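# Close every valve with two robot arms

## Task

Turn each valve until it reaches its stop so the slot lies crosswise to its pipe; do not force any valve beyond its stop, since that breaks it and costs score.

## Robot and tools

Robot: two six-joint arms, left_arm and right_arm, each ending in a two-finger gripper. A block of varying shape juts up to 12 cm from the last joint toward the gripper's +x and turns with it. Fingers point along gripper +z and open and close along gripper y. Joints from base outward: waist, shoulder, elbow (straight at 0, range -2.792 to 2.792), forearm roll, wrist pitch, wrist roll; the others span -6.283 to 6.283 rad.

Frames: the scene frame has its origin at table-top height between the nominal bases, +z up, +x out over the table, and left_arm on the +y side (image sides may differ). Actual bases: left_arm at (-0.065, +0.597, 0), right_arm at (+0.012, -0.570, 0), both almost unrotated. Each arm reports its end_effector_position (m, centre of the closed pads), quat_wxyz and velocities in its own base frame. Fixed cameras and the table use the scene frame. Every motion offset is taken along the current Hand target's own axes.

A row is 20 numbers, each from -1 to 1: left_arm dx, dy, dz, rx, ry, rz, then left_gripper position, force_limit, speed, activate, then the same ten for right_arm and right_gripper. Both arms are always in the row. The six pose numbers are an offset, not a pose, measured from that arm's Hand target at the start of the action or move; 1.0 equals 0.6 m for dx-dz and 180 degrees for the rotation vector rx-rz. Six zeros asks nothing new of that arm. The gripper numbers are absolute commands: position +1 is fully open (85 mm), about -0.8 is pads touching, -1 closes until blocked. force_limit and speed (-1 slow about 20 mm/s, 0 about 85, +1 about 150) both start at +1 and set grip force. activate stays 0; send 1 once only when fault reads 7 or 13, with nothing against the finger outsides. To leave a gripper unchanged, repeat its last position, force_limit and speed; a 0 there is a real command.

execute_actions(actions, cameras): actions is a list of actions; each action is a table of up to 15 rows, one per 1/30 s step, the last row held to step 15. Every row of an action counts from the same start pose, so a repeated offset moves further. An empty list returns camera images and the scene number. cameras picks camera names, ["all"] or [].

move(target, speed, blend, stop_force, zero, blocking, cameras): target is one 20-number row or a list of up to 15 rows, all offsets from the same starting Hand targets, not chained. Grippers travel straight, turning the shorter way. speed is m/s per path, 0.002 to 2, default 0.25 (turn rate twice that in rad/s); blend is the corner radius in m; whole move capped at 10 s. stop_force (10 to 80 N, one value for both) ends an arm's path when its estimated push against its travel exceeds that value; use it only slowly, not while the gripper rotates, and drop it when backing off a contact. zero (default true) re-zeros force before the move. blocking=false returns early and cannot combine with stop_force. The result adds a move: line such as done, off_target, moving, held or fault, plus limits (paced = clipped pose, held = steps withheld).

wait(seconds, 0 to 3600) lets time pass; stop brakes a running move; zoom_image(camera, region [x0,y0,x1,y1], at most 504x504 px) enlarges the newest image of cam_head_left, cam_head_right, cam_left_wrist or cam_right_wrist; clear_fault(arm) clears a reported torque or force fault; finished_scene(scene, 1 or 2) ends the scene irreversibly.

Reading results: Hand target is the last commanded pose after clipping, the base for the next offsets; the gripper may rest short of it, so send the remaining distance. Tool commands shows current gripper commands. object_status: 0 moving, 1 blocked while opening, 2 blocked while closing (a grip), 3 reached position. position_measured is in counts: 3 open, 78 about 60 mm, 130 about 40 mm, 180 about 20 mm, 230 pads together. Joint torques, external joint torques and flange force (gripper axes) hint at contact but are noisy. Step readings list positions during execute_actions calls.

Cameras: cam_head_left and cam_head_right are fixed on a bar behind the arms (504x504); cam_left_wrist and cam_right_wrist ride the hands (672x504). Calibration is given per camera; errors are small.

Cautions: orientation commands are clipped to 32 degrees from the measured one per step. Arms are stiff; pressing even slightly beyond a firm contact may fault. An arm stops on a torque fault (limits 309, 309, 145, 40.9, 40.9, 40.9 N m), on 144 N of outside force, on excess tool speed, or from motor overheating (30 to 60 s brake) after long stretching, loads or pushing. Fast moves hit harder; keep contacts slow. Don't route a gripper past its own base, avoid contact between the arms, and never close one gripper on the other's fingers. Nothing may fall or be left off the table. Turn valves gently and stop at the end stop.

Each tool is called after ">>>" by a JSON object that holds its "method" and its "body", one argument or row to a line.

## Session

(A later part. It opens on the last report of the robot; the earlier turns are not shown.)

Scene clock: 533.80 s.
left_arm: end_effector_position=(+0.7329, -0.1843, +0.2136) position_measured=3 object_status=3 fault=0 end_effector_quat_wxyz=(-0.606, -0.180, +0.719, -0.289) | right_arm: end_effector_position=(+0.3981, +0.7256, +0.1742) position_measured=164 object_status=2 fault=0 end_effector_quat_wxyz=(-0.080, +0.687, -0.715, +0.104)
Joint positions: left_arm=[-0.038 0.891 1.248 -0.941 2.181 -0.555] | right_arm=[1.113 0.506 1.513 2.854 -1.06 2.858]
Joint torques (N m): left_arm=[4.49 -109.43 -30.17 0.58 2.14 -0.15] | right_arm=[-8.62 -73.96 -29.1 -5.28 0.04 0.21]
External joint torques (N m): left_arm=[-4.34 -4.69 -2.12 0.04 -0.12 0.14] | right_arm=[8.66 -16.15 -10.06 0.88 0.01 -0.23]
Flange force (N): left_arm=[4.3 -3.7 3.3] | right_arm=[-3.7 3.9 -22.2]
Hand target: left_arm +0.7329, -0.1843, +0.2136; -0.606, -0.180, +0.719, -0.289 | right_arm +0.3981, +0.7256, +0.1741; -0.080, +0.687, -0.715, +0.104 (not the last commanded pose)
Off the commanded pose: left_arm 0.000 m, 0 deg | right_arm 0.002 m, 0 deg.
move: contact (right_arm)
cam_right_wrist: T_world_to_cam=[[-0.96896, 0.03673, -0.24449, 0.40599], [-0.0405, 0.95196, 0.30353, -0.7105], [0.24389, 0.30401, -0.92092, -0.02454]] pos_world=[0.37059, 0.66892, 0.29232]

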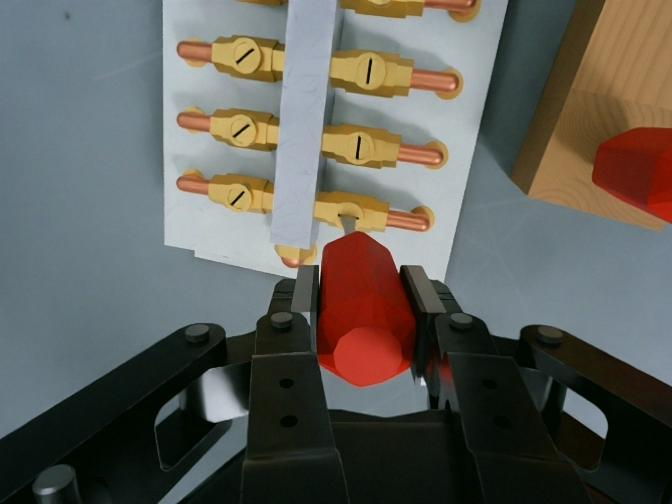

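>>> {"method": "move", "body": {
  "target": [
    [0,0,0,0,0,0,1,1,1,0,0,0,-0.0010,0,0,0,-1,0,-1,0],
    [0,0,0,0,0,0,1,1,1,0,-0.0002,0.0006,-0.0015,0,0,-0.25,-1,0,-1,0],
    [0,0,0,0,0,0,1,1,1,0,-0.0005,0.001,-0.0017,0,0,-0.48,-1,0,-1,0],
    [0,0,0,0,0,0,1,1,1,0,-0.0005,0.001,-0.0019,0,0,-0.51,-1,0,-1,0]
  ],
  "speed": [0.05,0.15,0.15,0.05],
  "blend": [0,0.005,0.003,0]
}}

>>> {"method": "move", "body": {
  "target": [0,0,0,0,0,0,1,1,1,0,0,0,0,0,0,-0.018,-1,0,-1,0],
  "speed": 0.05,
  "cameras": ["cam_right_wrist"]
}}

>>> {"method": "zoom_image", "body": {
  "camera": "cam_right_wrist",
  "region": [332, 205, 368, 233]
}}

>>> {"method": "zoom_image", "body": {
  "camera": "cam_right_wrist",
  "region": [394, 218, 430, 246]
}}

Scene clock: 544.87 s.
left_arm: end_effector_position=(+0.7329, -0.1843, +0.2136) position_measured=3 object_status=3 fault=0 end_effector_quat_wxyz=(-0.606, -0.180, +0.719, -0.289) | right_arm: end_effector_position=(+0.3972, +0.7260, +0.1751) position_measured=164 object_status=2 fault=0 end_effector_quat_wxyz=(+0.019, +0.991, -0.004, +0.129)
Joint positions: left_arm=[-0.038 0.891 1.248 -0.941 2.181 -0.555] | right_arm=[1.115 0.505 1.512 2.854 -1.062 1.256]
Joint torques (N m): left_arm=[4.22 -109.47 -30.23 0.56 2.13 -0.14] | right_arm=[1.56 -88.14 -39.7 -4.16 2.18 -1.25]
External joint torques (N m): left_arm=[-4.05 -5.21 -2.21 0.07 -0.11 0.12] | right_arm=[-1.62 -1.54 0.54 -0.26 -2.03 1.25]
Flange force (N): left_arm=[4.9 -3.3 3.3] | right_arm=[-0.3 2.0 -3.1]
Hand target: left_arm +0.7329, -0.1843, +0.2136; -0.606, -0.180, +0.719, -0.289 | right_arm +0.3972, +0.7260, +0.1751; +0.019, +0.991, -0.004, +0.129
Off the commanded pose: left_arm 0.000 m, 0 deg | right_arm 0.000 m, 0 deg.
move: done

Scene clock: 545.73 s.
left_arm: end_effector_position=(+0.7329, -0.1843, +0.2136) position_measured=3 object_status=3 fault=0 end_effector_quat_wxyz=(-0.606, -0.180, +0.719, -0.289) | right_arm: end_effector_position=(+0.3972, +0.7260, +0.1751) position_measured=164 object_status=2 fault=0 end_effector_quat_wxyz=(+0.023, +0.991, +0.024, +0.129)
Joint positions: left_arm=[-0.038 0.891 1.248 -0.941 2.181 -0.555] | right_arm=[1.115 0.505 1.512 2.854 -1.062 1.199]
Joint torques (N m): left_arm=[4.78 -109.24 -30.31 0.56 2.13 -0.14] | right_arm=[1.74 -87.01 -39.3 -3.94 2.34 -1.21]
External joint torques (N m): left_arm=[-4.62 -5 -1.96 0.06 -0.11 0.12] | right_arm=[-1.74 -1.93 0.34 -0.46 -2.19 1.22]
Flange force (N): left_arm=[4.7 -3.4 4.1] | right_arm=[-0.1 2.1 -3.7]
Hand target: left_arm +0.7329, -0.1843, +0.2136; -0.606, -0.180, +0.719, -0.289 | right_arm +0.3972, +0.7260, +0.1751; +0.023, +0.991, +0.024, +0.129
Off the commanded pose: left_arm 0.000 m, 0 deg | right_arm 0.000 m, 0 deg.
move: done
cam_right_wrist: T_world_to_cam=[[0.0364, -0.99727, 0.06426, 0.70257], [-0.99549, -0.03055, 0.0898, 0.41898], [-0.0876, -0.06724, -0.99388, 0.39031]] pos_world=[0.4257, 0.73969, 0.30515]

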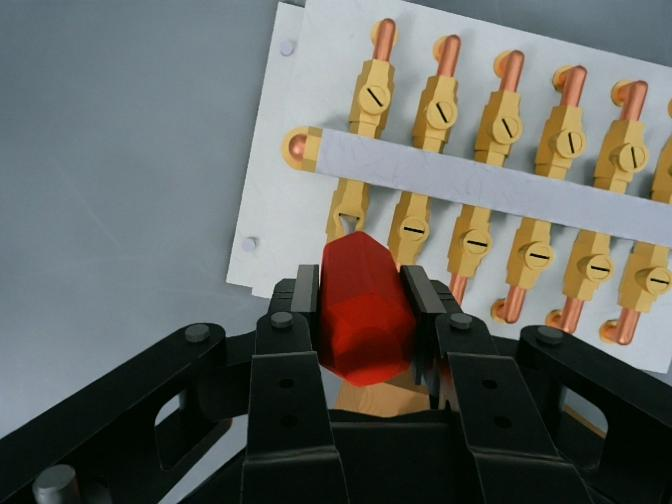

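Scaled by 14.000.

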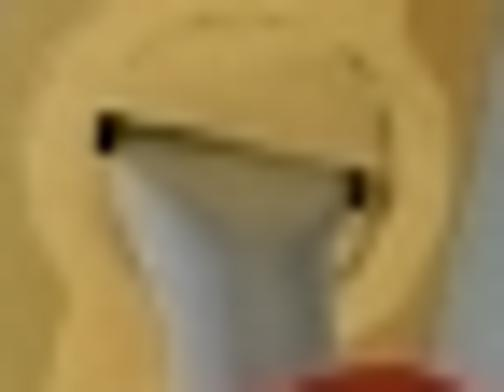

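Scaled by 14.000.

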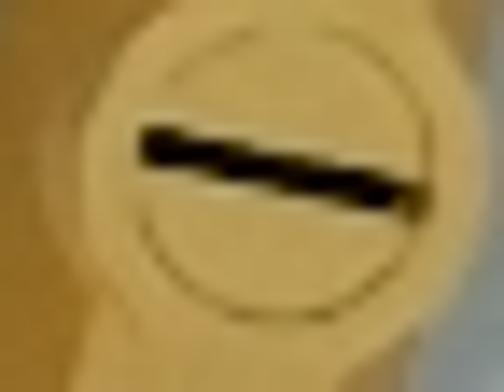

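>>> {"method": "move", "body": {
  "target": [0,0,0,0,0,0,1,1,1,0,0,0,0,0,0,-0.009,-1,0,-1,0],
  "speed": 0.05
}}

>>> {"method": "move", "body": {
  "target": [0,0,0,0,0,0,1,1,1,0,0,0,0,0,0,-0.005,-1,0,-1,0],
  "speed": 0.05,
  "cameras": ["cam_right_wrist"]
}}

>>> {"method": "zoom_image", "body": {
  "camera": "cam_right_wrist",
  "region": [332, 205, 368, 233]
}}

>>> {"method": "zoom_image", "body": {
  "camera": "cam_right_wrist",
  "region": [394, 218, 430, 246]
}}

Scene clock: 550.13 s.
left_arm: end_effector_position=(+0.7329, -0.1843, +0.2136) position_measured=3 object_status=3 fault=0 end_effector_quat_wxyz=(-0.606, -0.180, +0.719, -0.289) | right_arm: end_effector_position=(+0.3972, +0.7260, +0.1751) position_measured=164 object_status=2 fault=0 end_effector_quat_wxyz=(+0.025, +0.991, +0.038, +0.128)
Joint positions: left_arm=[-0.038 0.891 1.248 -0.941 2.181 -0.555] | right_arm=[1.115 0.505 1.512 2.854 -1.062 1.171]
Joint torques (N m): left_arm=[4.53 -109.14 -30.19 0.53 2.14 -0.1] | right_arm=[1.68 -85.86 -38.43 -4.03 2.3 -1.49]
External joint torques (N m): left_arm=[-4.4 -4.69 -1.95 0.09 -0.13 0.08] | right_arm=[-1.89 -3.42 -0.68 -0.39 -2.15 1.5]
Flange force (N): left_arm=[4.4 -3.5 3.6] | right_arm=[0.2 2.1 -5.4]
Hand target: left_arm +0.7329, -0.1843, +0.2136; -0.606, -0.180, +0.719, -0.289 | right_arm +0.3972, +0.7260, +0.1751; +0.025, +0.991, +0.038, +0.128
Off the commanded pose: left_arm 0.000 m, 0 deg | right_arm 0.000 m, 0 deg.
move: done

Scene clock: 550.63 s.
left_arm: end_effector_position=(+0.7329, -0.1843, +0.2136) position_measured=3 object_status=3 fault=0 end_effector_quat_wxyz=(-0.606, -0.180, +0.719, -0.289) | right_arm: end_effector_position=(+0.3972, +0.7260, +0.1751) position_measured=164 object_status=2 fault=0 end_effector_quat_wxyz=(+0.026, +0.990, +0.046, +0.128)
Joint positions: left_arm=[-0.038 0.891 1.248 -0.941 2.181 -0.555] | right_arm=[1.115 0.505 1.512 2.854 -1.062 1.155]
Joint torques (N m): left_arm=[4.38 -109.4 -30.24 0.56 2.14 -0.15] | right_arm=[1.35 -86.32 -38.31 -4.61 1.99 -1.67]
External joint torques (N m): left_arm=[-4.22 -5.11 -2.14 0.06 -0.11 0.14] | right_arm=[-1.35 -2.82 -0.69 0.21 -1.84 1.67]
Flange force (N): left_arm=[4.8 -3.3 3.5] | right_arm=[-0.3 1.0 -4.7]
Hand target: left_arm +0.7329, -0.1843, +0.2136; -0.606, -0.180, +0.719, -0.289 | right_arm +0.3972, +0.7260, +0.1751; +0.026, +0.990, +0.046, +0.128
Off the commanded pose: left_arm 0.000 m, 0 deg | right_arm 0.000 m, 0 deg.
move: done
cam_right_wrist: T_world_to_cam=[[0.07892, -0.99403, 0.07535, 0.68133], [-0.99316, -0.07187, 0.09204, 0.44764], [-0.08607, -0.0821, -0.9929, 0.40038]] pos_world=[0.42528, 0.7423, 0.305]

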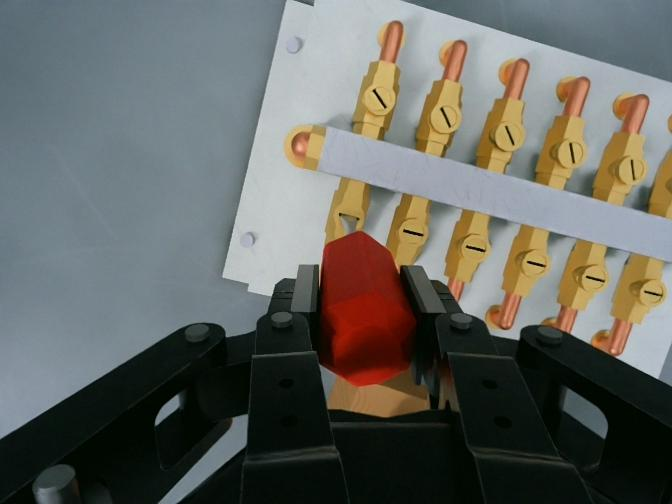

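Scaled by 14.000.

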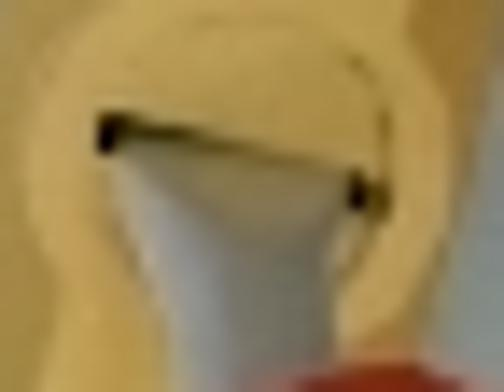

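Scaled by 14.000.

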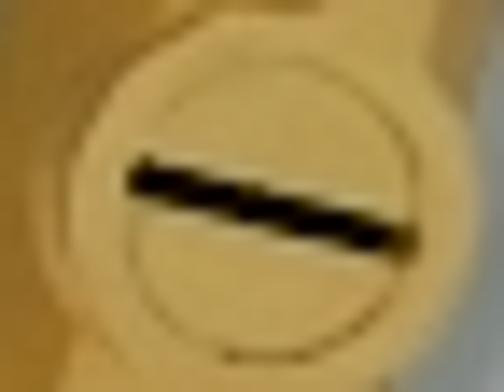

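>>> {"method": "move", "body": {
  "target": [
    [0,0,0,0,0,0,1,1,1,0,0,0,0,0,0,0.012,-1,0,-1,0],
    [0,0,0,0,0,0,1,1,1,0,0,0,-0.065,0,0,0.03,-1,0,-1,0],
    [0,0,0,0,0,0,1,1,1,0,0.1075,0.0294,-0.075,0,0,0.261,-1,0,-1,0],
    [0,0,0,0,0,0,1,1,1,0,0.1075,0.0294,-0.01863,0,0,0.261,-1,0,-1,0]
  ],
  "speed": [0.05,0.15,0.3,0.12],
  "blend": [0,0.01,0.01,0],
  "cameras": ["cam_right_wrist"]
}}

>>> {"method": "zoom_image", "body": {
  "camera": "cam_right_wrist",
  "region": [320, 195, 380, 240]
}}

Scene clock: 560.87 s.
left_arm: end_effector_position=(+0.7329, -0.1843, +0.2136) position_measured=3 object_status=3 fault=0 end_effector_quat_wxyz=(-0.606, -0.180, +0.719, -0.289) | right_arm: end_effector_position=(+0.4580, +0.7151, +0.2033) position_measured=231 object_status=0 fault=0 end_effector_quat_wxyz=(-0.028, +0.926, -0.353, +0.128)
Joint positions: left_arm=[-0.038 0.891 1.248 -0.941 2.181 -0.555] | right_arm=[1.042 0.511 1.447 2.868 -1.1 1.885]
Joint torques (N m): left_arm=[4.25 -109.18 -30.18 0.56 2.13 -0.13] | right_arm=[-3.22 -94.63 -39.7 -4.81 -0.5 0.27]
External joint torques (N m): left_arm=[-4.1 -5.21 -2.16 0.06 -0.11 0.12] | right_arm=[2.9 4.46 -0.07 0.29 0.66 -0.28]
Flange force (N): left_arm=[4.9 -3.2 3.5] | right_arm=[-5.2 -5.2 3.2]
Hand target: left_arm +0.7329, -0.1843, +0.2136; -0.606, -0.180, +0.719, -0.289 | right_arm +0.4580, +0.7151, +0.2032; -0.028, +0.926, -0.353, +0.128
Off the commanded pose: left_arm 0.000 m, 0 deg | right_arm 0.000 m, 0 deg.
move: done
cam_right_wrist: T_world_to_cam=[[-0.65135, -0.74782, -0.12844, 0.86347], [-0.75868, 0.63925, 0.12555, -0.11817], [-0.01178, 0.17922, -0.98374, 0.20995]] pos_world=[0.47524, 0.68363, 0.33228]

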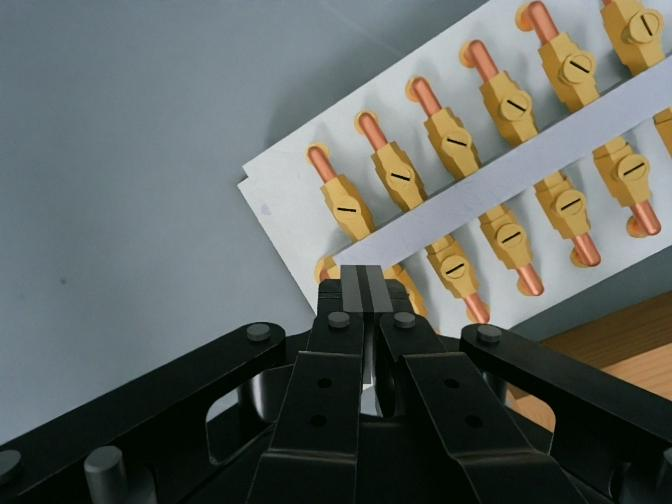

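Scaled by 8.400.

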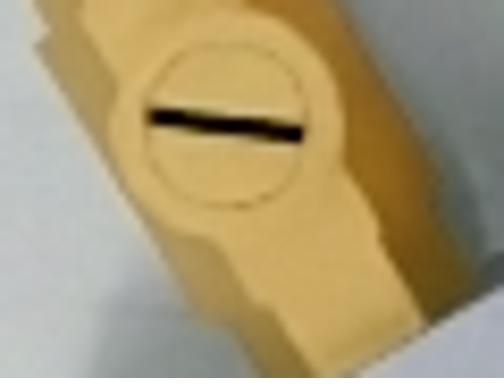

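>>> {"method": "execute_actions", "body": {
  "actions": []
}}

Scene clock: 562.03 s.
left_arm: end_effector_position=(+0.7329, -0.1843, +0.2136) position_measured=3 object_status=3 fault=0 end_effector_quat_wxyz=(-0.606, -0.180, +0.719, -0.289) | right_arm: end_effector_position=(+0.4580, +0.7151, +0.2032) position_measured=231 object_status=3 fault=0 end_effector_quat_wxyz=(-0.028, +0.926, -0.353, +0.128)
Joint positions: left_arm=[-0.038 0.891 1.248 -0.941 2.181 -0.555] | right_arm=[1.042 0.512 1.447 2.868 -1.1 1.885]
Joint velocities: within noise
Joint torques (N m): left_arm=[4.22 -109.13 -30.12 0.56 2.12 -0.14] | right_arm=[-3.14 -94.06 -39.57 -4.79 -0.42 0.24]
External joint torques (N m): left_arm=[-4.06 -5.27 -2.21 0.07 -0.09 0.12] | right_arm=[3.36 3.24 -0.44 0.25 0.59 -0.25]
Flange force (N): left_arm=[5.0 -3.2 3.4] | right_arm=[-5.3 -4.4 1.8]
Hand target: left_arm +0.7329, -0.1843, +0.2136; -0.606, -0.180, +0.719, -0.289 | right_arm +0.4580, +0.7151, +0.2032; -0.028, +0.926, -0.353, +0.128
Tool commands: left_gripper/position=+1.0 left_gripper/force_limit=+1.0 left_gripper/speed=+1.0 left_gripper/activate=+0.0 right_gripper/position=-1.0 right_gripper/force_limit=+0.0 right_gripper/speed=-1.0 right_gripper/activate=+0.0
Off the commanded pose: left_arm 0.000 m, 0 deg | right_arm 0.000 m, 0 deg.
camera_calibration:
cam_left_wrist: T_world_to_cam=[[-0.61299, 0.76458, -0.19916, 0.64367], [0.44218, 0.12309, -0.88844, -0.09143], [-0.65477, -0.63267, -0.41354, 0.58441]] pos_world=[0.81764, -0.11115, 0.28864]
cam_right_wrist: T_world_to_cam=[[-0.65135, -0.74784, -0.12836, 0.86343], [-0.75868, 0.63926, 0.12547, -0.11815], [-0.01178, 0.17911, -0.98376, 0.20993]] pos_world=[0.47524, 0.68364, 0.33218]

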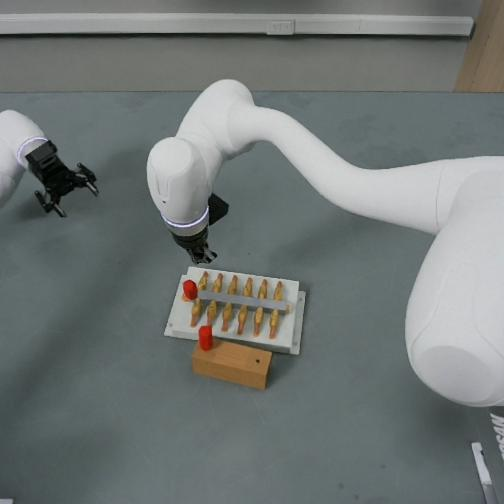

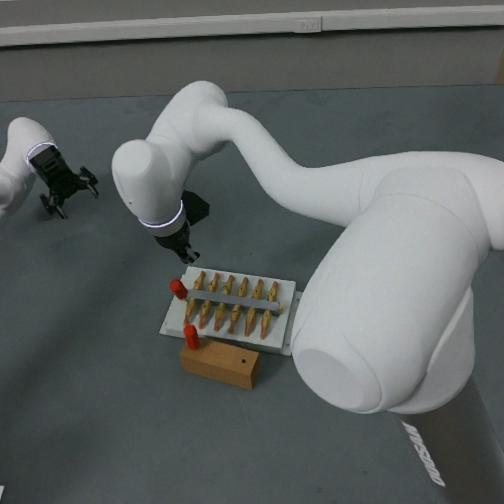

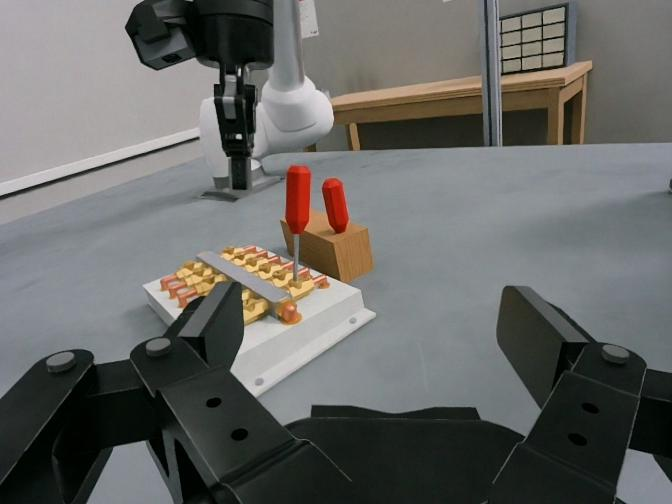

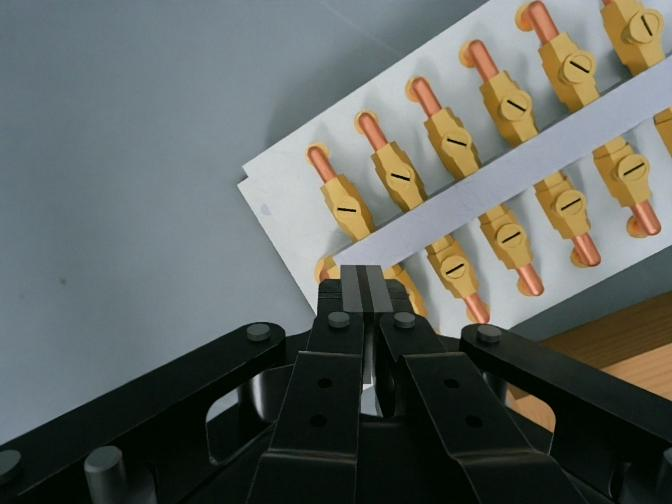

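>>> {"method": "zoom_image", "body": {
  "camera": "cam_left_wrist",
  "region": [230, 140, 390, 320]
}}

>>> {"method": "zoom_image", "body": {
  "camera": "cam_head_left",
  "region": [160, 250, 250, 340]
}}

>>> {"method": "zoom_image", "body": {
  "camera": "cam_head_right",
  "region": [140, 250, 230, 340]
}}

Scaled by 2.800.

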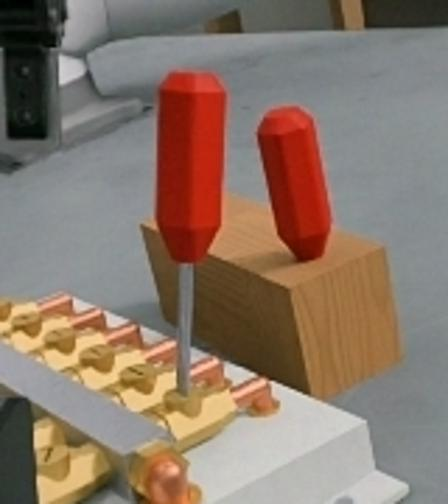

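Scaled by 5.600.

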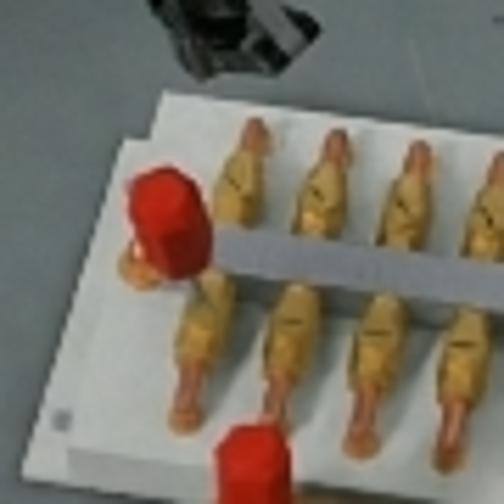

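Scaled by 5.600.

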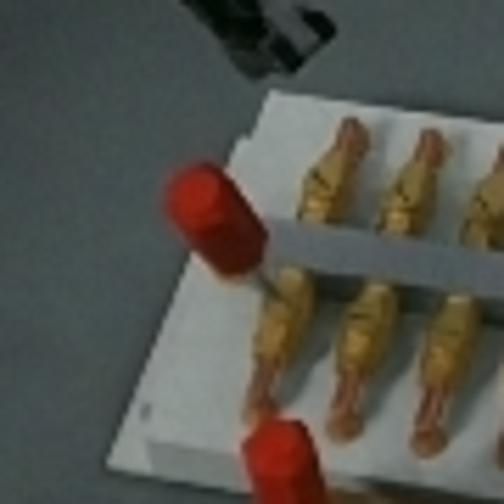

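>>> {"method": "move", "body": {
  "target": [
    [0,0,0,0,0,0,1,1,1,0,0,0,-0.098,0,0,0,0.5,0,0,0],
    [0,0,0,0,0,0,1,1,1,0,-0.0949,0.0584,-0.098,0,0,-0.249,0.5,0,0,0]
  ],
  "speed": [0.2,0.2],
  "blend": [0.01,0],
  "cameras": ["cam_right_wrist","cam_left_wrist"]
}}

Scene clock: 575.23 s.
left_arm: end_effector_position=(+0.7329, -0.1843, +0.2136) position_measured=3 object_status=3 fault=0 end_effector_quat_wxyz=(-0.606, -0.180, +0.719, -0.289) | right_arm: end_effector_position=(+0.3794, +0.7288, +0.2427) position_measured=66 object_status=3 fault=0 end_effector_quat_wxyz=(+0.023, +0.991, +0.027, +0.129)
Joint positions: left_arm=[-0.038 0.891 1.248 -0.941 2.181 -0.555] | right_arm=[1.136 0.457 1.457 2.867 -1.167 1.183]
Joint torques (N m): left_arm=[4.5 -109.11 -30.32 0.61 2.14 -0.14] | right_arm=[-2.98 -89.59 -40.16 -4.92 -0.43 0.2]
External joint torques (N m): left_arm=[-4.34 -5.55 -2.11 0.02 -0.11 0.13] | right_arm=[2.8 3.27 -0.42 0.3 0.58 -0.19]
Flange force (N): left_arm=[5.3 -3.1 4.1] | right_arm=[-0.8 -6.6 1.6]
Hand target: left_arm +0.7329, -0.1843, +0.2136; -0.606, -0.180, +0.719, -0.289 | right_arm +0.3793, +0.7288, +0.2427; +0.023, +0.991, +0.027, +0.129
Off the commanded pose: left_arm 0.000 m, 0 deg | right_arm 0.000 m, 0 deg.
move: done
cam_left_wrist: T_world_to_cam=[[-0.61299, 0.76458, -0.19916, 0.64367], [0.44218, 0.12309, -0.88844, -0.09143], [-0.65477, -0.63267, -0.41354, 0.58441]] pos_world=[0.81764, -0.11115, 0.28864]
cam_right_wrist: T_world_to_cam=[[0.04255, -0.99691, 0.06598, 0.69866], [-0.99528, -0.03653, 0.08988, 0.39944], [-0.08719, -0.06949, -0.99377, 0.45761]] pos_world=[0.40773, 0.7429, 0.37276]
Images, in order (width x height): cam_left_wrist 672x504, cam_right_wrist 672x504.

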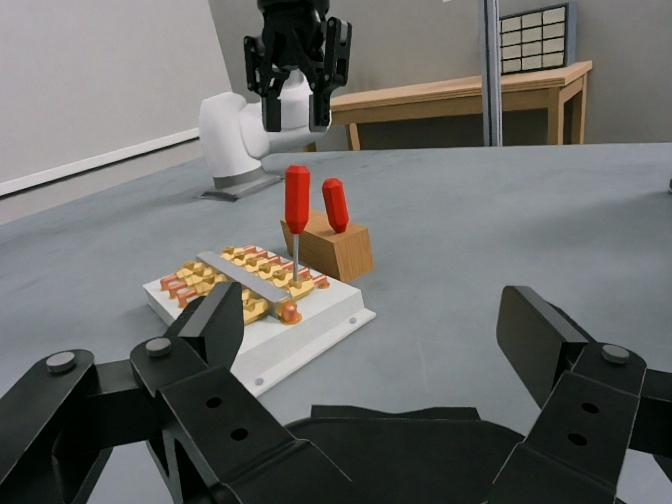

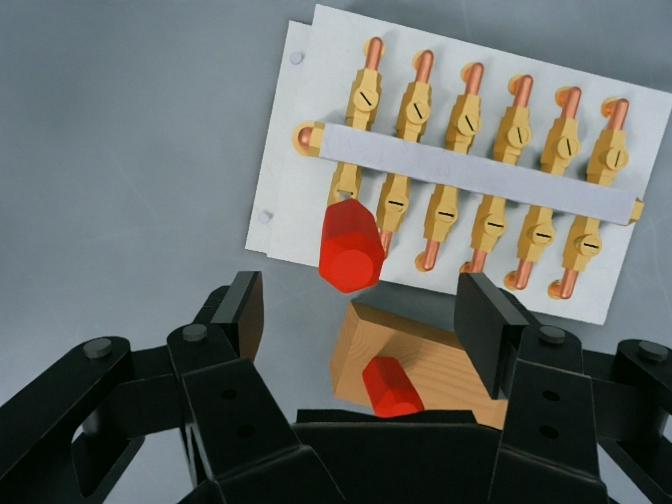

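>>> {"method": "move", "body": {
  "target": [
    [0,0,0,0,0,0,1,1,1,0,0,0,0.085,0,0,0.006,0.5,0,0,0]
  ],
  "speed": 0.12,
  "cameras": ["cam_right_wrist"]
}}

Scene clock: 586.60 s.
left_arm: end_effector_position=(+0.7329, -0.1843, +0.2136) position_measured=3 object_status=3 fault=0 end_effector_quat_wxyz=(-0.606, -0.180, +0.719, -0.289) | right_arm: end_effector_position=(+0.3924, +0.7268, +0.1935) position_measured=66 object_status=3 fault=0 end_effector_quat_wxyz=(+0.022, +0.991, +0.018, +0.129)
Joint positions: left_arm=[-0.038 0.891 1.248 -0.941 2.181 -0.555] | right_arm=[1.121 0.491 1.498 2.858 -1.09 1.209]
Joint torques (N m): left_arm=[4.62 -109.5 -30.21 0.54 2.2 -0.15] | right_arm=[-3.42 -90.59 -38.63 -4.76 -0.43 0.27]
External joint torques (N m): left_arm=[-4.49 -4.79 -2.11 0.08 -0.17 0.14] | right_arm=[3.24 2.26 -0.93 0.29 0.58 -0.26]
Flange force (N): left_arm=[4.3 -3.7 3.5] | right_arm=[-1.2 -6.3 0.7]
Hand target: left_arm +0.7329, -0.1843, +0.2136; -0.606, -0.180, +0.719, -0.289 | right_arm +0.3924, +0.7268, +0.1934; +0.022, +0.991, +0.018, +0.129
Off the commanded pose: left_arm 0.000 m, 0 deg | right_arm 0.000 m, 0 deg.
move: done
cam_right_wrist: T_world_to_cam=[[0.02438, -0.99784, 0.06101, 0.70819], [-0.99583, -0.01887, 0.08924, 0.40428], [-0.08789, -0.06293, -0.99414, 0.4053]] pos_world=[0.42095, 0.73979, 0.32364]

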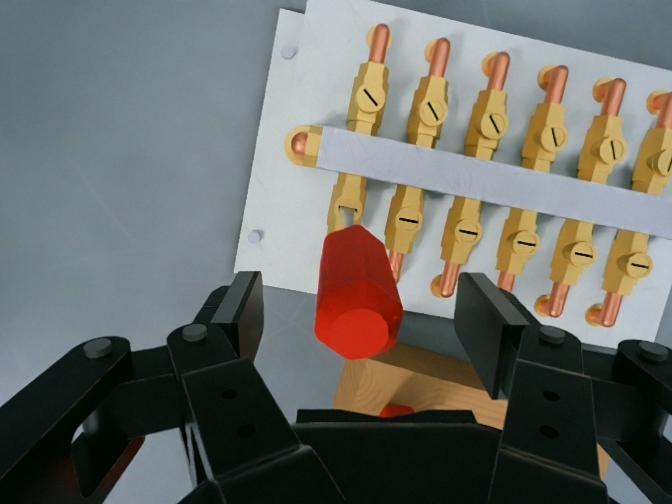

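>>> {"method": "move", "body": {
  "target": [
    [0,0,0,0,0,0,1,1,1,0,0,0,0.0315,0,0,0,0.5,0,0,0],
    [0,0,0,0,0,0,1,1,1,0,0,0,0.0315,0,0,0,-1,0,-1,0]
  ],
  "speed": 0.08,
  "cameras": ["cam_right_wrist"]
}}

>>> {"method": "zoom_image", "body": {
  "camera": "cam_right_wrist",
  "region": [332, 205, 368, 233]
}}

Scene clock: 592.37 s.
left_arm: end_effector_position=(+0.7329, -0.1843, +0.2136) position_measured=3 object_status=3 fault=0 end_effector_quat_wxyz=(-0.606, -0.180, +0.719, -0.289) | right_arm: end_effector_position=(+0.3972, +0.7261, +0.1752) position_measured=162 object_status=0 fault=0 end_effector_quat_wxyz=(+0.022, +0.991, +0.018, +0.129)
Joint positions: left_arm=[-0.038 0.891 1.248 -0.941 2.181 -0.555] | right_arm=[1.115 0.505 1.512 2.854 -1.062 1.212]
Joint torques (N m): left_arm=[4.38 -109.29 -30.18 0.55 2.13 -0.14] | right_arm=[-6.12 -78.74 -31.92 -4.68 0.29 0.17]
External joint torques (N m): left_arm=[-4.23 -4.89 -2.1 0.07 -0.11 0.13] | right_arm=[6.42 -10.74 -7.25 0.25 -0.14 -0.17]
Flange force (N): left_arm=[4.5 -3.4 3.4] | right_arm=[-2.4 -4.2 -15.5]
Hand target: left_arm +0.7329, -0.1843, +0.2136; -0.606, -0.180, +0.719, -0.289 | right_arm +0.3972, +0.7261, +0.1752; +0.022, +0.991, +0.018, +0.129
Off the commanded pose: left_arm 0.000 m, 0 deg | right_arm 0.000 m, 0 deg.
move: done
cam_right_wrist: T_world_to_cam=[[0.02429, -0.99784, 0.06112, 0.70839], [-0.99583, -0.01878, 0.08923, 0.41061], [-0.08789, -0.06303, -0.99413, 0.38755]] pos_world=[0.42575, 0.73899, 0.30534]

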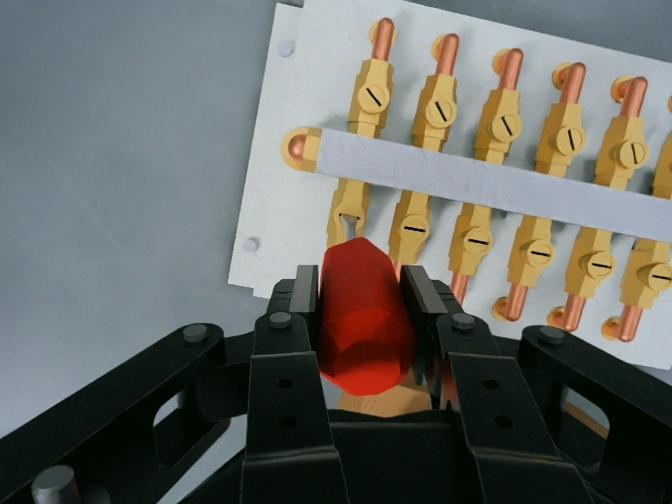

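Scaled by 14.000.

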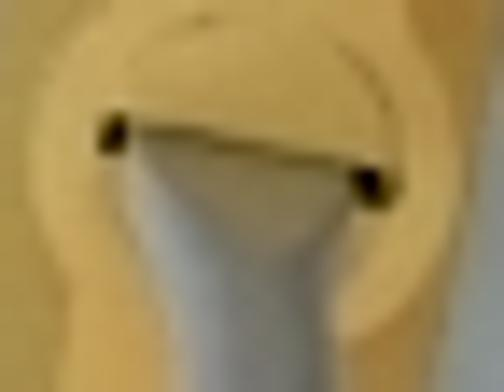

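>>> {"method": "move", "body": {
  "target": [
    [0,0,0,0,0,0,1,1,1,0,0,0,-0.012,0,0,0,-1,0,-1,0]
  ],
  "speed": 0.03,
  "cameras": ["cam_right_wrist"]
}}

>>> {"method": "zoom_image", "body": {
  "camera": "cam_right_wrist",
  "region": [320, 195, 380, 240]
}}

Scene clock: 602.03 s.
left_arm: end_effector_position=(+0.7329, -0.1843, +0.2136) position_measured=3 object_status=3 fault=0 end_effector_quat_wxyz=(-0.606, -0.180, +0.719, -0.289) | right_arm: end_effector_position=(+0.3954, +0.7264, +0.1821) position_measured=162 object_status=2 fault=0 end_effector_quat_wxyz=(+0.022, +0.991, +0.018, +0.129)
Joint positions: left_arm=[-0.038 0.891 1.248 -0.941 2.181 -0.555] | right_arm=[1.117 0.5 1.507 2.856 -1.073 1.211]
Joint torques (N m): left_arm=[4.37 -109.19 -30.26 0.6 2.16 -0.18] | right_arm=[-3.06 -92.74 -38.9 -4.76 -0.37 0.23]
External joint torques (N m): left_arm=[-4.2 -5.03 -2.03 0.03 -0.15 0.17] | right_arm=[3.27 3.73 -0.45 0.31 0.53 -0.23]
Flange force (N): left_arm=[4.7 -3.2 3.7] | right_arm=[-1.2 -7.4 2.2]
Hand target: left_arm +0.7329, -0.1843, +0.2136; -0.606, -0.180, +0.719, -0.289 | right_arm +0.3954, +0.7264, +0.1821; +0.022, +0.991, +0.018, +0.129
Off the commanded pose: left_arm 0.000 m, 0 deg | right_arm 0.000 m, 0 deg.
move: done
cam_right_wrist: T_world_to_cam=[[0.02429, -0.99784, 0.06112, 0.70831], [-0.99583, -0.01878, 0.08923, 0.40821], [-0.08789, -0.06303, -0.99413, 0.39427]] pos_world=[0.42395, 0.73929, 0.31224]

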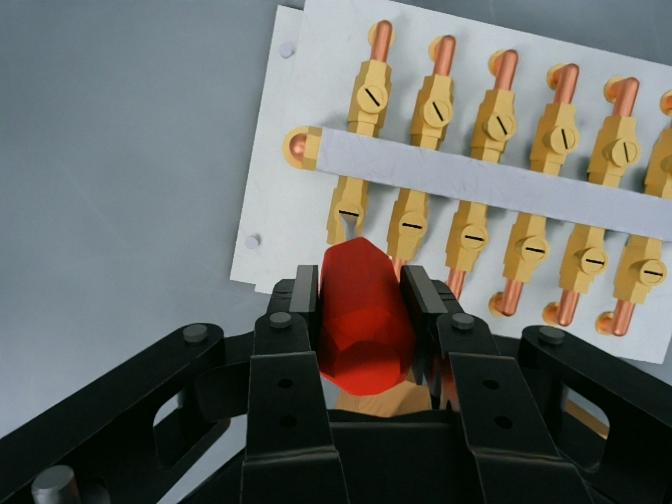

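Scaled by 8.400.

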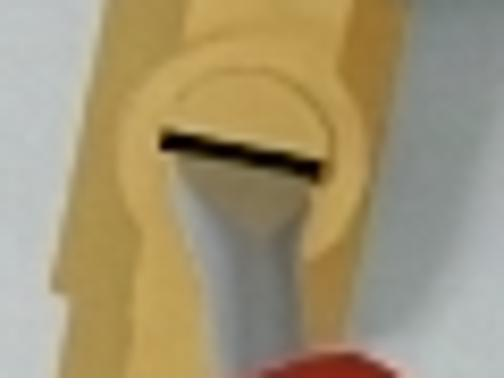

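>>> {"method": "move", "body": {
  "target": [
    [0,0,0,0,0,0,1,1,1,0,0,0,-0.055,0,0,0,-1,0,-1,0],
    [0,0,0,0,0,0,1,1,1,0,0.11077,0.02507,-0.06,0,0,0.225,-1,0,-1,0],
    [0,0,0,0,0,0,1,1,1,0,0.11077,0.02507,0.0006,0,0,0.225,-1,0,-1,0]
  ],
  "speed": [0.15,0.3,0.12],
  "blend": [0.01,0.01,0],
  "cameras": ["cam_right_wrist"]
}}

>>> {"method": "zoom_image", "body": {
  "camera": "cam_right_wrist",
  "region": [320, 195, 380, 240]
}}

Scene clock: 619.27 s.
left_arm: end_effector_position=(+0.7329, -0.1843, +0.2136) position_measured=3 object_status=3 fault=0 end_effector_quat_wxyz=(-0.606, -0.180, +0.719, -0.289) | right_arm: end_effector_position=(+0.4601, +0.7140, +0.1995) position_measured=162 object_status=2 fault=0 end_effector_quat_wxyz=(-0.024, +0.936, -0.327, +0.129)
Joint positions: left_arm=[-0.038 0.891 1.248 -0.941 2.181 -0.555] | right_arm=[1.039 0.514 1.451 2.867 -1.094 1.827]
Joint torques (N m): left_arm=[4.45 -109.18 -30.2 0.58 2.15 -0.19] | right_arm=[-3.08 -94.47 -39.71 -4.83 -0.36 0.25]
External joint torques (N m): left_arm=[-4.27 -5.55 -2.23 0.05 -0.13 0.17] | right_arm=[3.34 3.98 -0.04 0.33 0.53 -0.26]
Flange force (N): left_arm=[5.2 -3.2 3.9] | right_arm=[-5.2 -4.8 2.6]
Hand target: left_arm +0.7329, -0.1843, +0.2136; -0.606, -0.180, +0.719, -0.289 | right_arm +0.4601, +0.7140, +0.1994; -0.024, +0.936, -0.327, +0.129
Off the commanded pose: left_arm 0.000 m, 0 deg | right_arm 0.000 m, 0 deg.
move: done
cam_right_wrist: T_world_to_cam=[[-0.60972, -0.7841, -0.1159, 0.86776], [-0.79227, 0.59859, 0.11831, -0.06943], [-0.02339, 0.16396, -0.98619, 0.22312]] pos_world=[0.47931, 0.68539, 0.32883]

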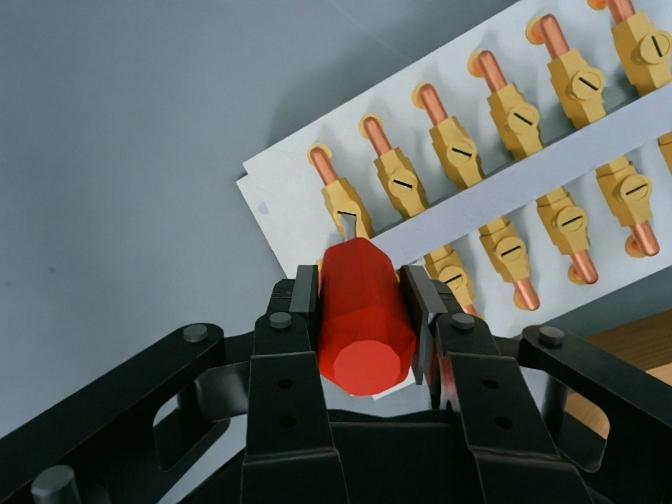

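Scaled by 8.400.

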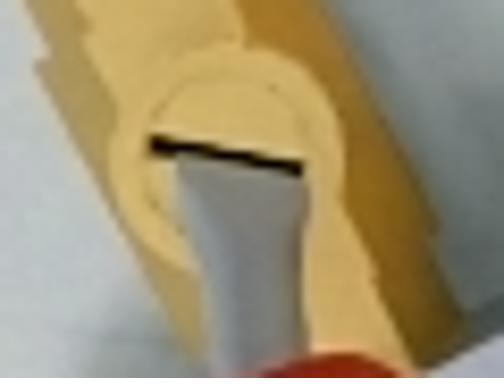

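>>> {"method": "move", "body": {
  "target": [0,0,0,0,0,0,1,1,1,0,0,-0.0017,0,0,0,0,-1,0,-1,0],
  "speed": 0.05
}}

>>> {"method": "move", "body": {
  "target": [0,0,0,0,0,0,1,1,1,0,-0.0001,0,0.0160,0,0,0,-1,0,-1,0],
  "speed": 0.015,
  "stop_force": 10,
  "cameras": ["cam_right_wrist"]
}}

>>> {"method": "zoom_image", "body": {
  "camera": "cam_right_wrist",
  "region": [332, 205, 368, 233]
}}

Scene clock: 623.77 s.
left_arm: end_effector_position=(+0.7329, -0.1843, +0.2136) position_measured=3 object_status=3 fault=0 end_effector_quat_wxyz=(-0.606, -0.180, +0.719, -0.289) | right_arm: end_effector_position=(+0.4608, +0.7148, +0.1996) position_measured=162 object_status=2 fault=0 end_effector_quat_wxyz=(-0.024, +0.936, -0.327, +0.129)
Joint positions: left_arm=[-0.038 0.891 1.248 -0.941 2.181 -0.555] | right_arm=[1.039 0.515 1.448 2.867 -1.095 1.827]
Joint torques (N m): left_arm=[4.55 -109.16 -30.13 0.55 2.13 -0.16] | right_arm=[-3.12 -95.08 -39.83 -4.83 -0.4 0.26]
External joint torques (N m): left_arm=[-4.43 -5.01 -2.15 0.07 -0.11 0.14] | right_arm=[3.57 3.7 -0.15 0.31 0.57 -0.27]
Flange force (N): left_arm=[4.6 -3.6 3.5] | right_arm=[-5.4 -4.6 2.3]
Hand target: left_arm +0.7329, -0.1843, +0.2136; -0.606, -0.180, +0.719, -0.289 | right_arm +0.4608, +0.7148, +0.1996; -0.024, +0.936, -0.327, +0.129
Off the commanded pose: left_arm 0.000 m, 0 deg | right_arm 0.000 m, 0 deg.
move: done

Scene clock: 625.07 s.
left_arm: end_effector_position=(+0.7329, -0.1843, +0.2136) position_measured=3 object_status=3 fault=0 end_effector_quat_wxyz=(-0.606, -0.180, +0.719, -0.289) | right_arm: end_effector_position=(+0.4632, +0.7145, +0.1903) position_measured=162 object_status=2 fault=0 end_effector_quat_wxyz=(-0.024, +0.936, -0.327, +0.129)
Joint positions: left_arm=[-0.038 0.891 1.248 -0.941 2.181 -0.555] | right_arm=[1.037 0.522 1.455 2.865 -1.081 1.828]
Joint torques (N m): left_arm=[4.71 -109.42 -30.28 0.53 2.16 -0.15] | right_arm=[-3.06 -95.53 -39.57 -4.81 -0.39 0.23]
External joint torques (N m): left_arm=[-4.52 -5.09 -2.07 0.1 -0.13 0.14] | right_arm=[2.78 4.01 -0.24 0.3 0.56 -0.24]
Flange force (N): left_arm=[4.7 -3.4 3.9] | right_arm=[-4.6 -5.3 2.7]
Hand target: left_arm +0.7329, -0.1843, +0.2136; -0.606, -0.180, +0.719, -0.289 | right_arm +0.4632, +0.7145, +0.1903; -0.024, +0.936, -0.327, +0.129
Off the commanded pose: left_arm 0.000 m, 0 deg | right_arm 0.000 m, 0 deg.
move: done
cam_right_wrist: T_world_to_cam=[[-0.60978, -0.78406, -0.11582, 0.86896], [-0.79222, 0.59866, 0.11826, -0.06624], [-0.02339, 0.16387, -0.98621, 0.21411]] pos_world=[0.4824, 0.68589, 0.31963]

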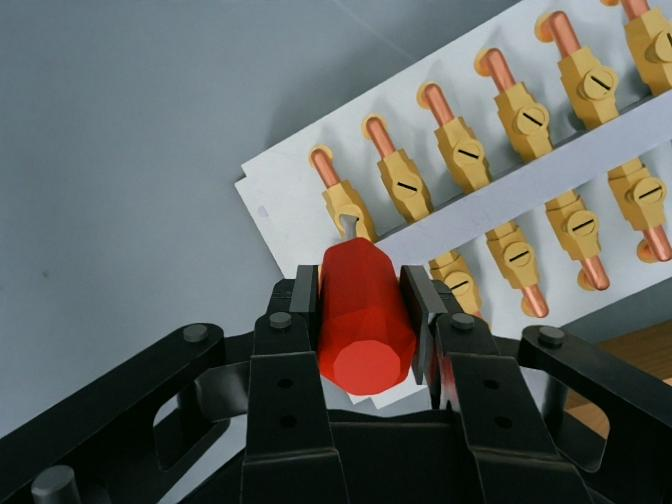

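Scaled by 14.000.

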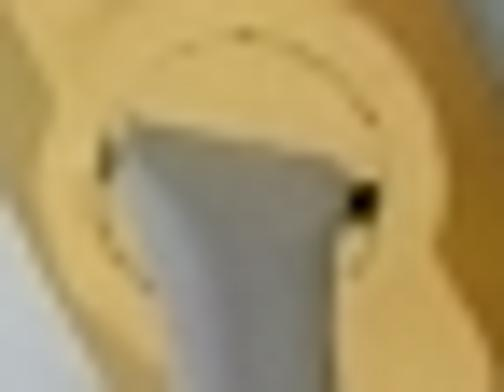

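>>> {"method": "move", "body": {
  "target": [
    [0,0,0,0,0,0,1,1,1,0,0,0,-0.003,0,0,0,-1,0,-1,0],
    [0,0,0,0,0,0,1,1,1,0,-0.0024,0.0001,-0.003,0,0,-0.003,-1,0,-1,0]
  ],
  "speed": 0.05
}}

>>> {"method": "move", "body": {
  "target": [0,0,0,0,0,0,1,1,1,0,-0.0001,0,0.009,0,0,0,-1,0,-1,0],
  "speed": 0.015,
  "stop_force": 10,
  "cameras": ["cam_right_wrist"]
}}

>>> {"method": "zoom_image", "body": {
  "camera": "cam_right_wrist",
  "region": [332, 205, 368, 233]
}}

Scene clock: 634.87 s.
left_arm: end_effector_position=(+0.7329, -0.1843, +0.2136) position_measured=3 object_status=3 fault=0 end_effector_quat_wxyz=(-0.606, -0.180, +0.719, -0.289) | right_arm: end_effector_position=(+0.4616, +0.7154, +0.1917) position_measured=162 object_status=2 fault=0 end_effector_quat_wxyz=(-0.023, +0.938, -0.322, +0.129)
Joint positions: left_arm=[-0.038 0.891 1.248 -0.941 2.181 -0.555] | right_arm=[1.039 0.522 1.453 2.866 -1.083 1.821]
Joint torques (N m): left_arm=[4.62 -109.18 -30.1 0.55 2.18 -0.11] | right_arm=[-3.29 -95.86 -39.57 -4.78 -0.39 0.25]
External joint torques (N m): left_arm=[-4.48 -4.87 -2.09 0.07 -0.16 0.1] | right_arm=[3.43 4.08 -0.29 0.28 0.56 -0.26]
Flange force (N): left_arm=[4.5 -3.6 3.6] | right_arm=[-5.4 -5.5 2.6]
Hand target: left_arm +0.7329, -0.1843, +0.2136; -0.606, -0.180, +0.719, -0.289 | right_arm +0.4616, +0.7154, +0.1917; -0.023, +0.938, -0.322, +0.129
Off the commanded pose: left_arm 0.000 m, 0 deg | right_arm 0.000 m, 0 deg.
move: done

Scene clock: 636.00 s.
left_arm: end_effector_position=(+0.7329, -0.1843, +0.2136) position_measured=3 object_status=3 fault=0 end_effector_quat_wxyz=(-0.606, -0.180, +0.719, -0.289) | right_arm: end_effector_position=(+0.4629, +0.7152, +0.1864) position_measured=162 object_status=2 fault=0 end_effector_quat_wxyz=(-0.023, +0.938, -0.322, +0.129)
Joint positions: left_arm=[-0.038 0.891 1.248 -0.941 2.181 -0.555] | right_arm=[1.037 0.526 1.457 2.865 -1.076 1.821]
Joint torques (N m): left_arm=[4.21 -109.04 -30.16 0.53 2.14 -0.14] | right_arm=[-3.05 -95.8 -39.52 -4.79 -0.4 0.25]
External joint torques (N m): left_arm=[-4.06 -5.14 -2.1 0.09 -0.11 0.13] | right_arm=[2.74 4.08 -0.2 0.3 0.57 -0.26]
Flange force (N): left_arm=[4.8 -3.1 3.5] | right_arm=[-4.5 -5.3 2.9]
Hand target: left_arm +0.7329, -0.1843, +0.2136; -0.606, -0.180, +0.719, -0.289 | right_arm +0.4629, +0.7152, +0.1864; -0.023, +0.938, -0.322, +0.129
Off the commanded pose: left_arm 0.000 m, 0 deg | right_arm 0.000 m, 0 deg.
move: done
cam_right_wrist: T_world_to_cam=[[-0.60263, -0.78988, -0.11372, 0.86934], [-0.79762, 0.59167, 0.11714, -0.05871], [-0.02523, 0.1613, -0.98658, 0.21295]] pos_world=[0.48243, 0.68706, 0.31583]

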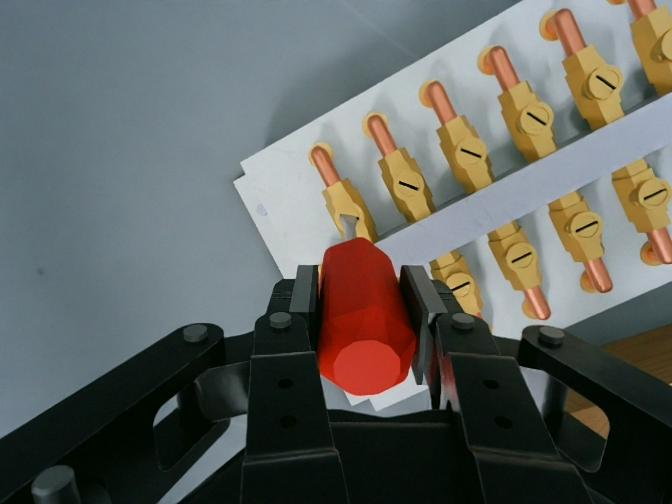

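Scaled by 14.000.

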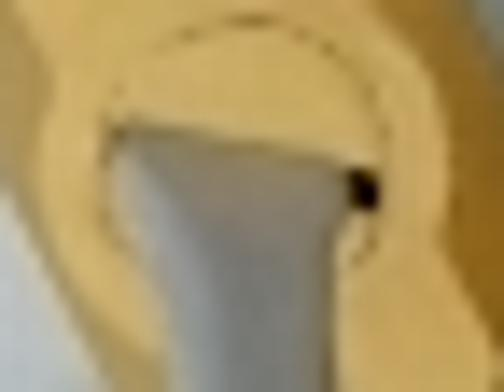

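>>> {"method": "move", "body": {
  "target": [
    [0,0,0,0,0,0,1,1,1,0,0,0,-0.001,0,0,0,-1,0,-1,0],
    [0,0,0,0,0,0,1,1,1,0,-0.0010,-0.0003,-0.001,0,0,0,-1,0,-1,0]
  ],
  "speed": 0.05
}}

>>> {"method": "move", "body": {
  "target": [0,0,0,0,0,0,1,1,1,0,0,0,0.006,0,0,0,-1,0,-1,0],
  "speed": 0.015,
  "stop_force": 10,
  "cameras": ["cam_right_wrist","cam_left_wrist"]
}}

>>> {"method": "zoom_image", "body": {
  "camera": "cam_right_wrist",
  "region": [332, 205, 368, 233]
}}

>>> {"method": "zoom_image", "body": {
  "camera": "cam_left_wrist",
  "region": [190, 160, 350, 340]
}}

Scene clock: 644.20 s.
left_arm: end_effector_position=(+0.7329, -0.1843, +0.2136) position_measured=3 object_status=3 fault=0 end_effector_quat_wxyz=(-0.606, -0.180, +0.719, -0.289) | right_arm: end_effector_position=(+0.4625, +0.7157, +0.1869) position_measured=162 object_status=2 fault=0 end_effector_quat_wxyz=(-0.023, +0.938, -0.322, +0.129)
Joint positions: left_arm=[-0.038 0.891 1.248 -0.941 2.181 -0.555] | right_arm=[1.038 0.526 1.456 2.865 -1.077 1.822]
Joint torques (N m): left_arm=[4.62 -109.28 -30.28 0.55 2.12 -0.1] | right_arm=[-3.51 -95.8 -39.47 -4.78 -0.4 0.21]
External joint torques (N m): left_arm=[-4.48 -5.06 -2.07 0.08 -0.1 0.09] | right_arm=[3.58 4.4 0.02 0.32 0.56 -0.22]
Flange force (N): left_arm=[4.8 -3.5 3.7] | right_arm=[-5.6 -5.1 3.0]
Hand target: left_arm +0.7329, -0.1843, +0.2136; -0.606, -0.180, +0.719, -0.289 | right_arm +0.4624, +0.7158, +0.1869; -0.023, +0.938, -0.322, +0.129
Off the commanded pose: left_arm 0.000 m, 0 deg | right_arm 0.000 m, 0 deg.
move: done

Scene clock: 645.30 s.
left_arm: end_effector_position=(+0.7329, -0.1843, +0.2136) position_measured=3 object_status=3 fault=0 end_effector_quat_wxyz=(-0.606, -0.180, +0.719, -0.289) | right_arm: end_effector_position=(+0.4634, +0.7156, +0.1834) position_measured=162 object_status=2 fault=0 end_effector_quat_wxyz=(-0.023, +0.938, -0.322, +0.129)
Joint positions: left_arm=[-0.038 0.891 1.248 -0.941 2.181 -0.555] | right_arm=[1.037 0.528 1.458 2.864 -1.071 1.822]
Joint torques (N m): left_arm=[4.4 -109.23 -30.23 0.56 2.14 -0.14] | right_arm=[-3.22 -95.91 -39.45 -4.82 -0.41 0.22]
External joint torques (N m): left_arm=[-4.26 -4.39 -1.88 0.06 -0.12 0.12] | right_arm=[3.54 3.26 -0.35 0.32 0.58 -0.23]
Flange force (N): left_arm=[4.0 -3.4 3.4] | right_arm=[-5.2 -4.4 2.0]
Hand target: left_arm +0.7329, -0.1843, +0.2136; -0.606, -0.180, +0.719, -0.289 | right_arm +0.4634, +0.7156, +0.1834; -0.023, +0.938, -0.322, +0.129
Off the commanded pose: left_arm 0.000 m, 0 deg | right_arm 0.000 m, 0 deg.
move: done
cam_left_wrist: T_world_to_cam=[[-0.61299, 0.76458, -0.19916, 0.64367], [0.44218, 0.12309, -0.88844, -0.09143], [-0.65477, -0.63267, -0.41354, 0.58441]] pos_world=[0.81764, -0.11115, 0.28864]
cam_right_wrist: T_world_to_cam=[[-0.60263, -0.78988, -0.11372, 0.86956], [-0.79762, 0.59167, 0.11714, -0.05828], [-0.02523, 0.1613, -0.98658, 0.20994]] pos_world=[0.48283, 0.68746, 0.31283]
Images, in order (width x height): cam_left_wrist 672x504, cam_right_wrist 672x504.

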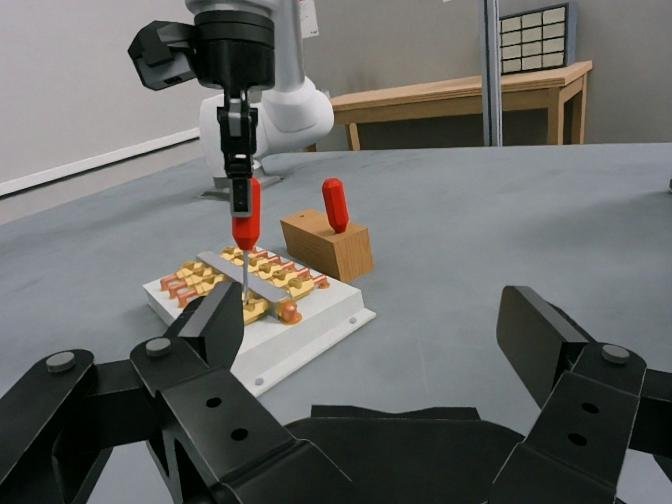

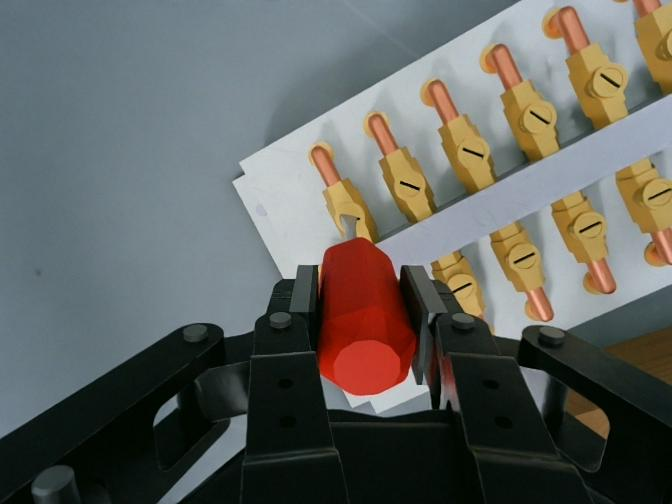

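Scaled by 14.000.

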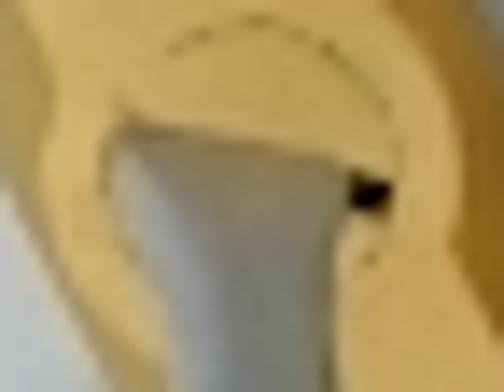

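Scaled by 2.800.

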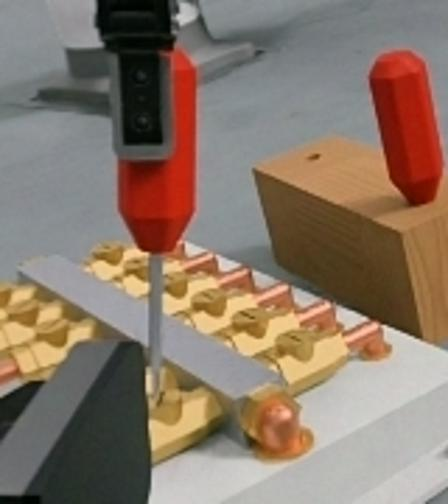

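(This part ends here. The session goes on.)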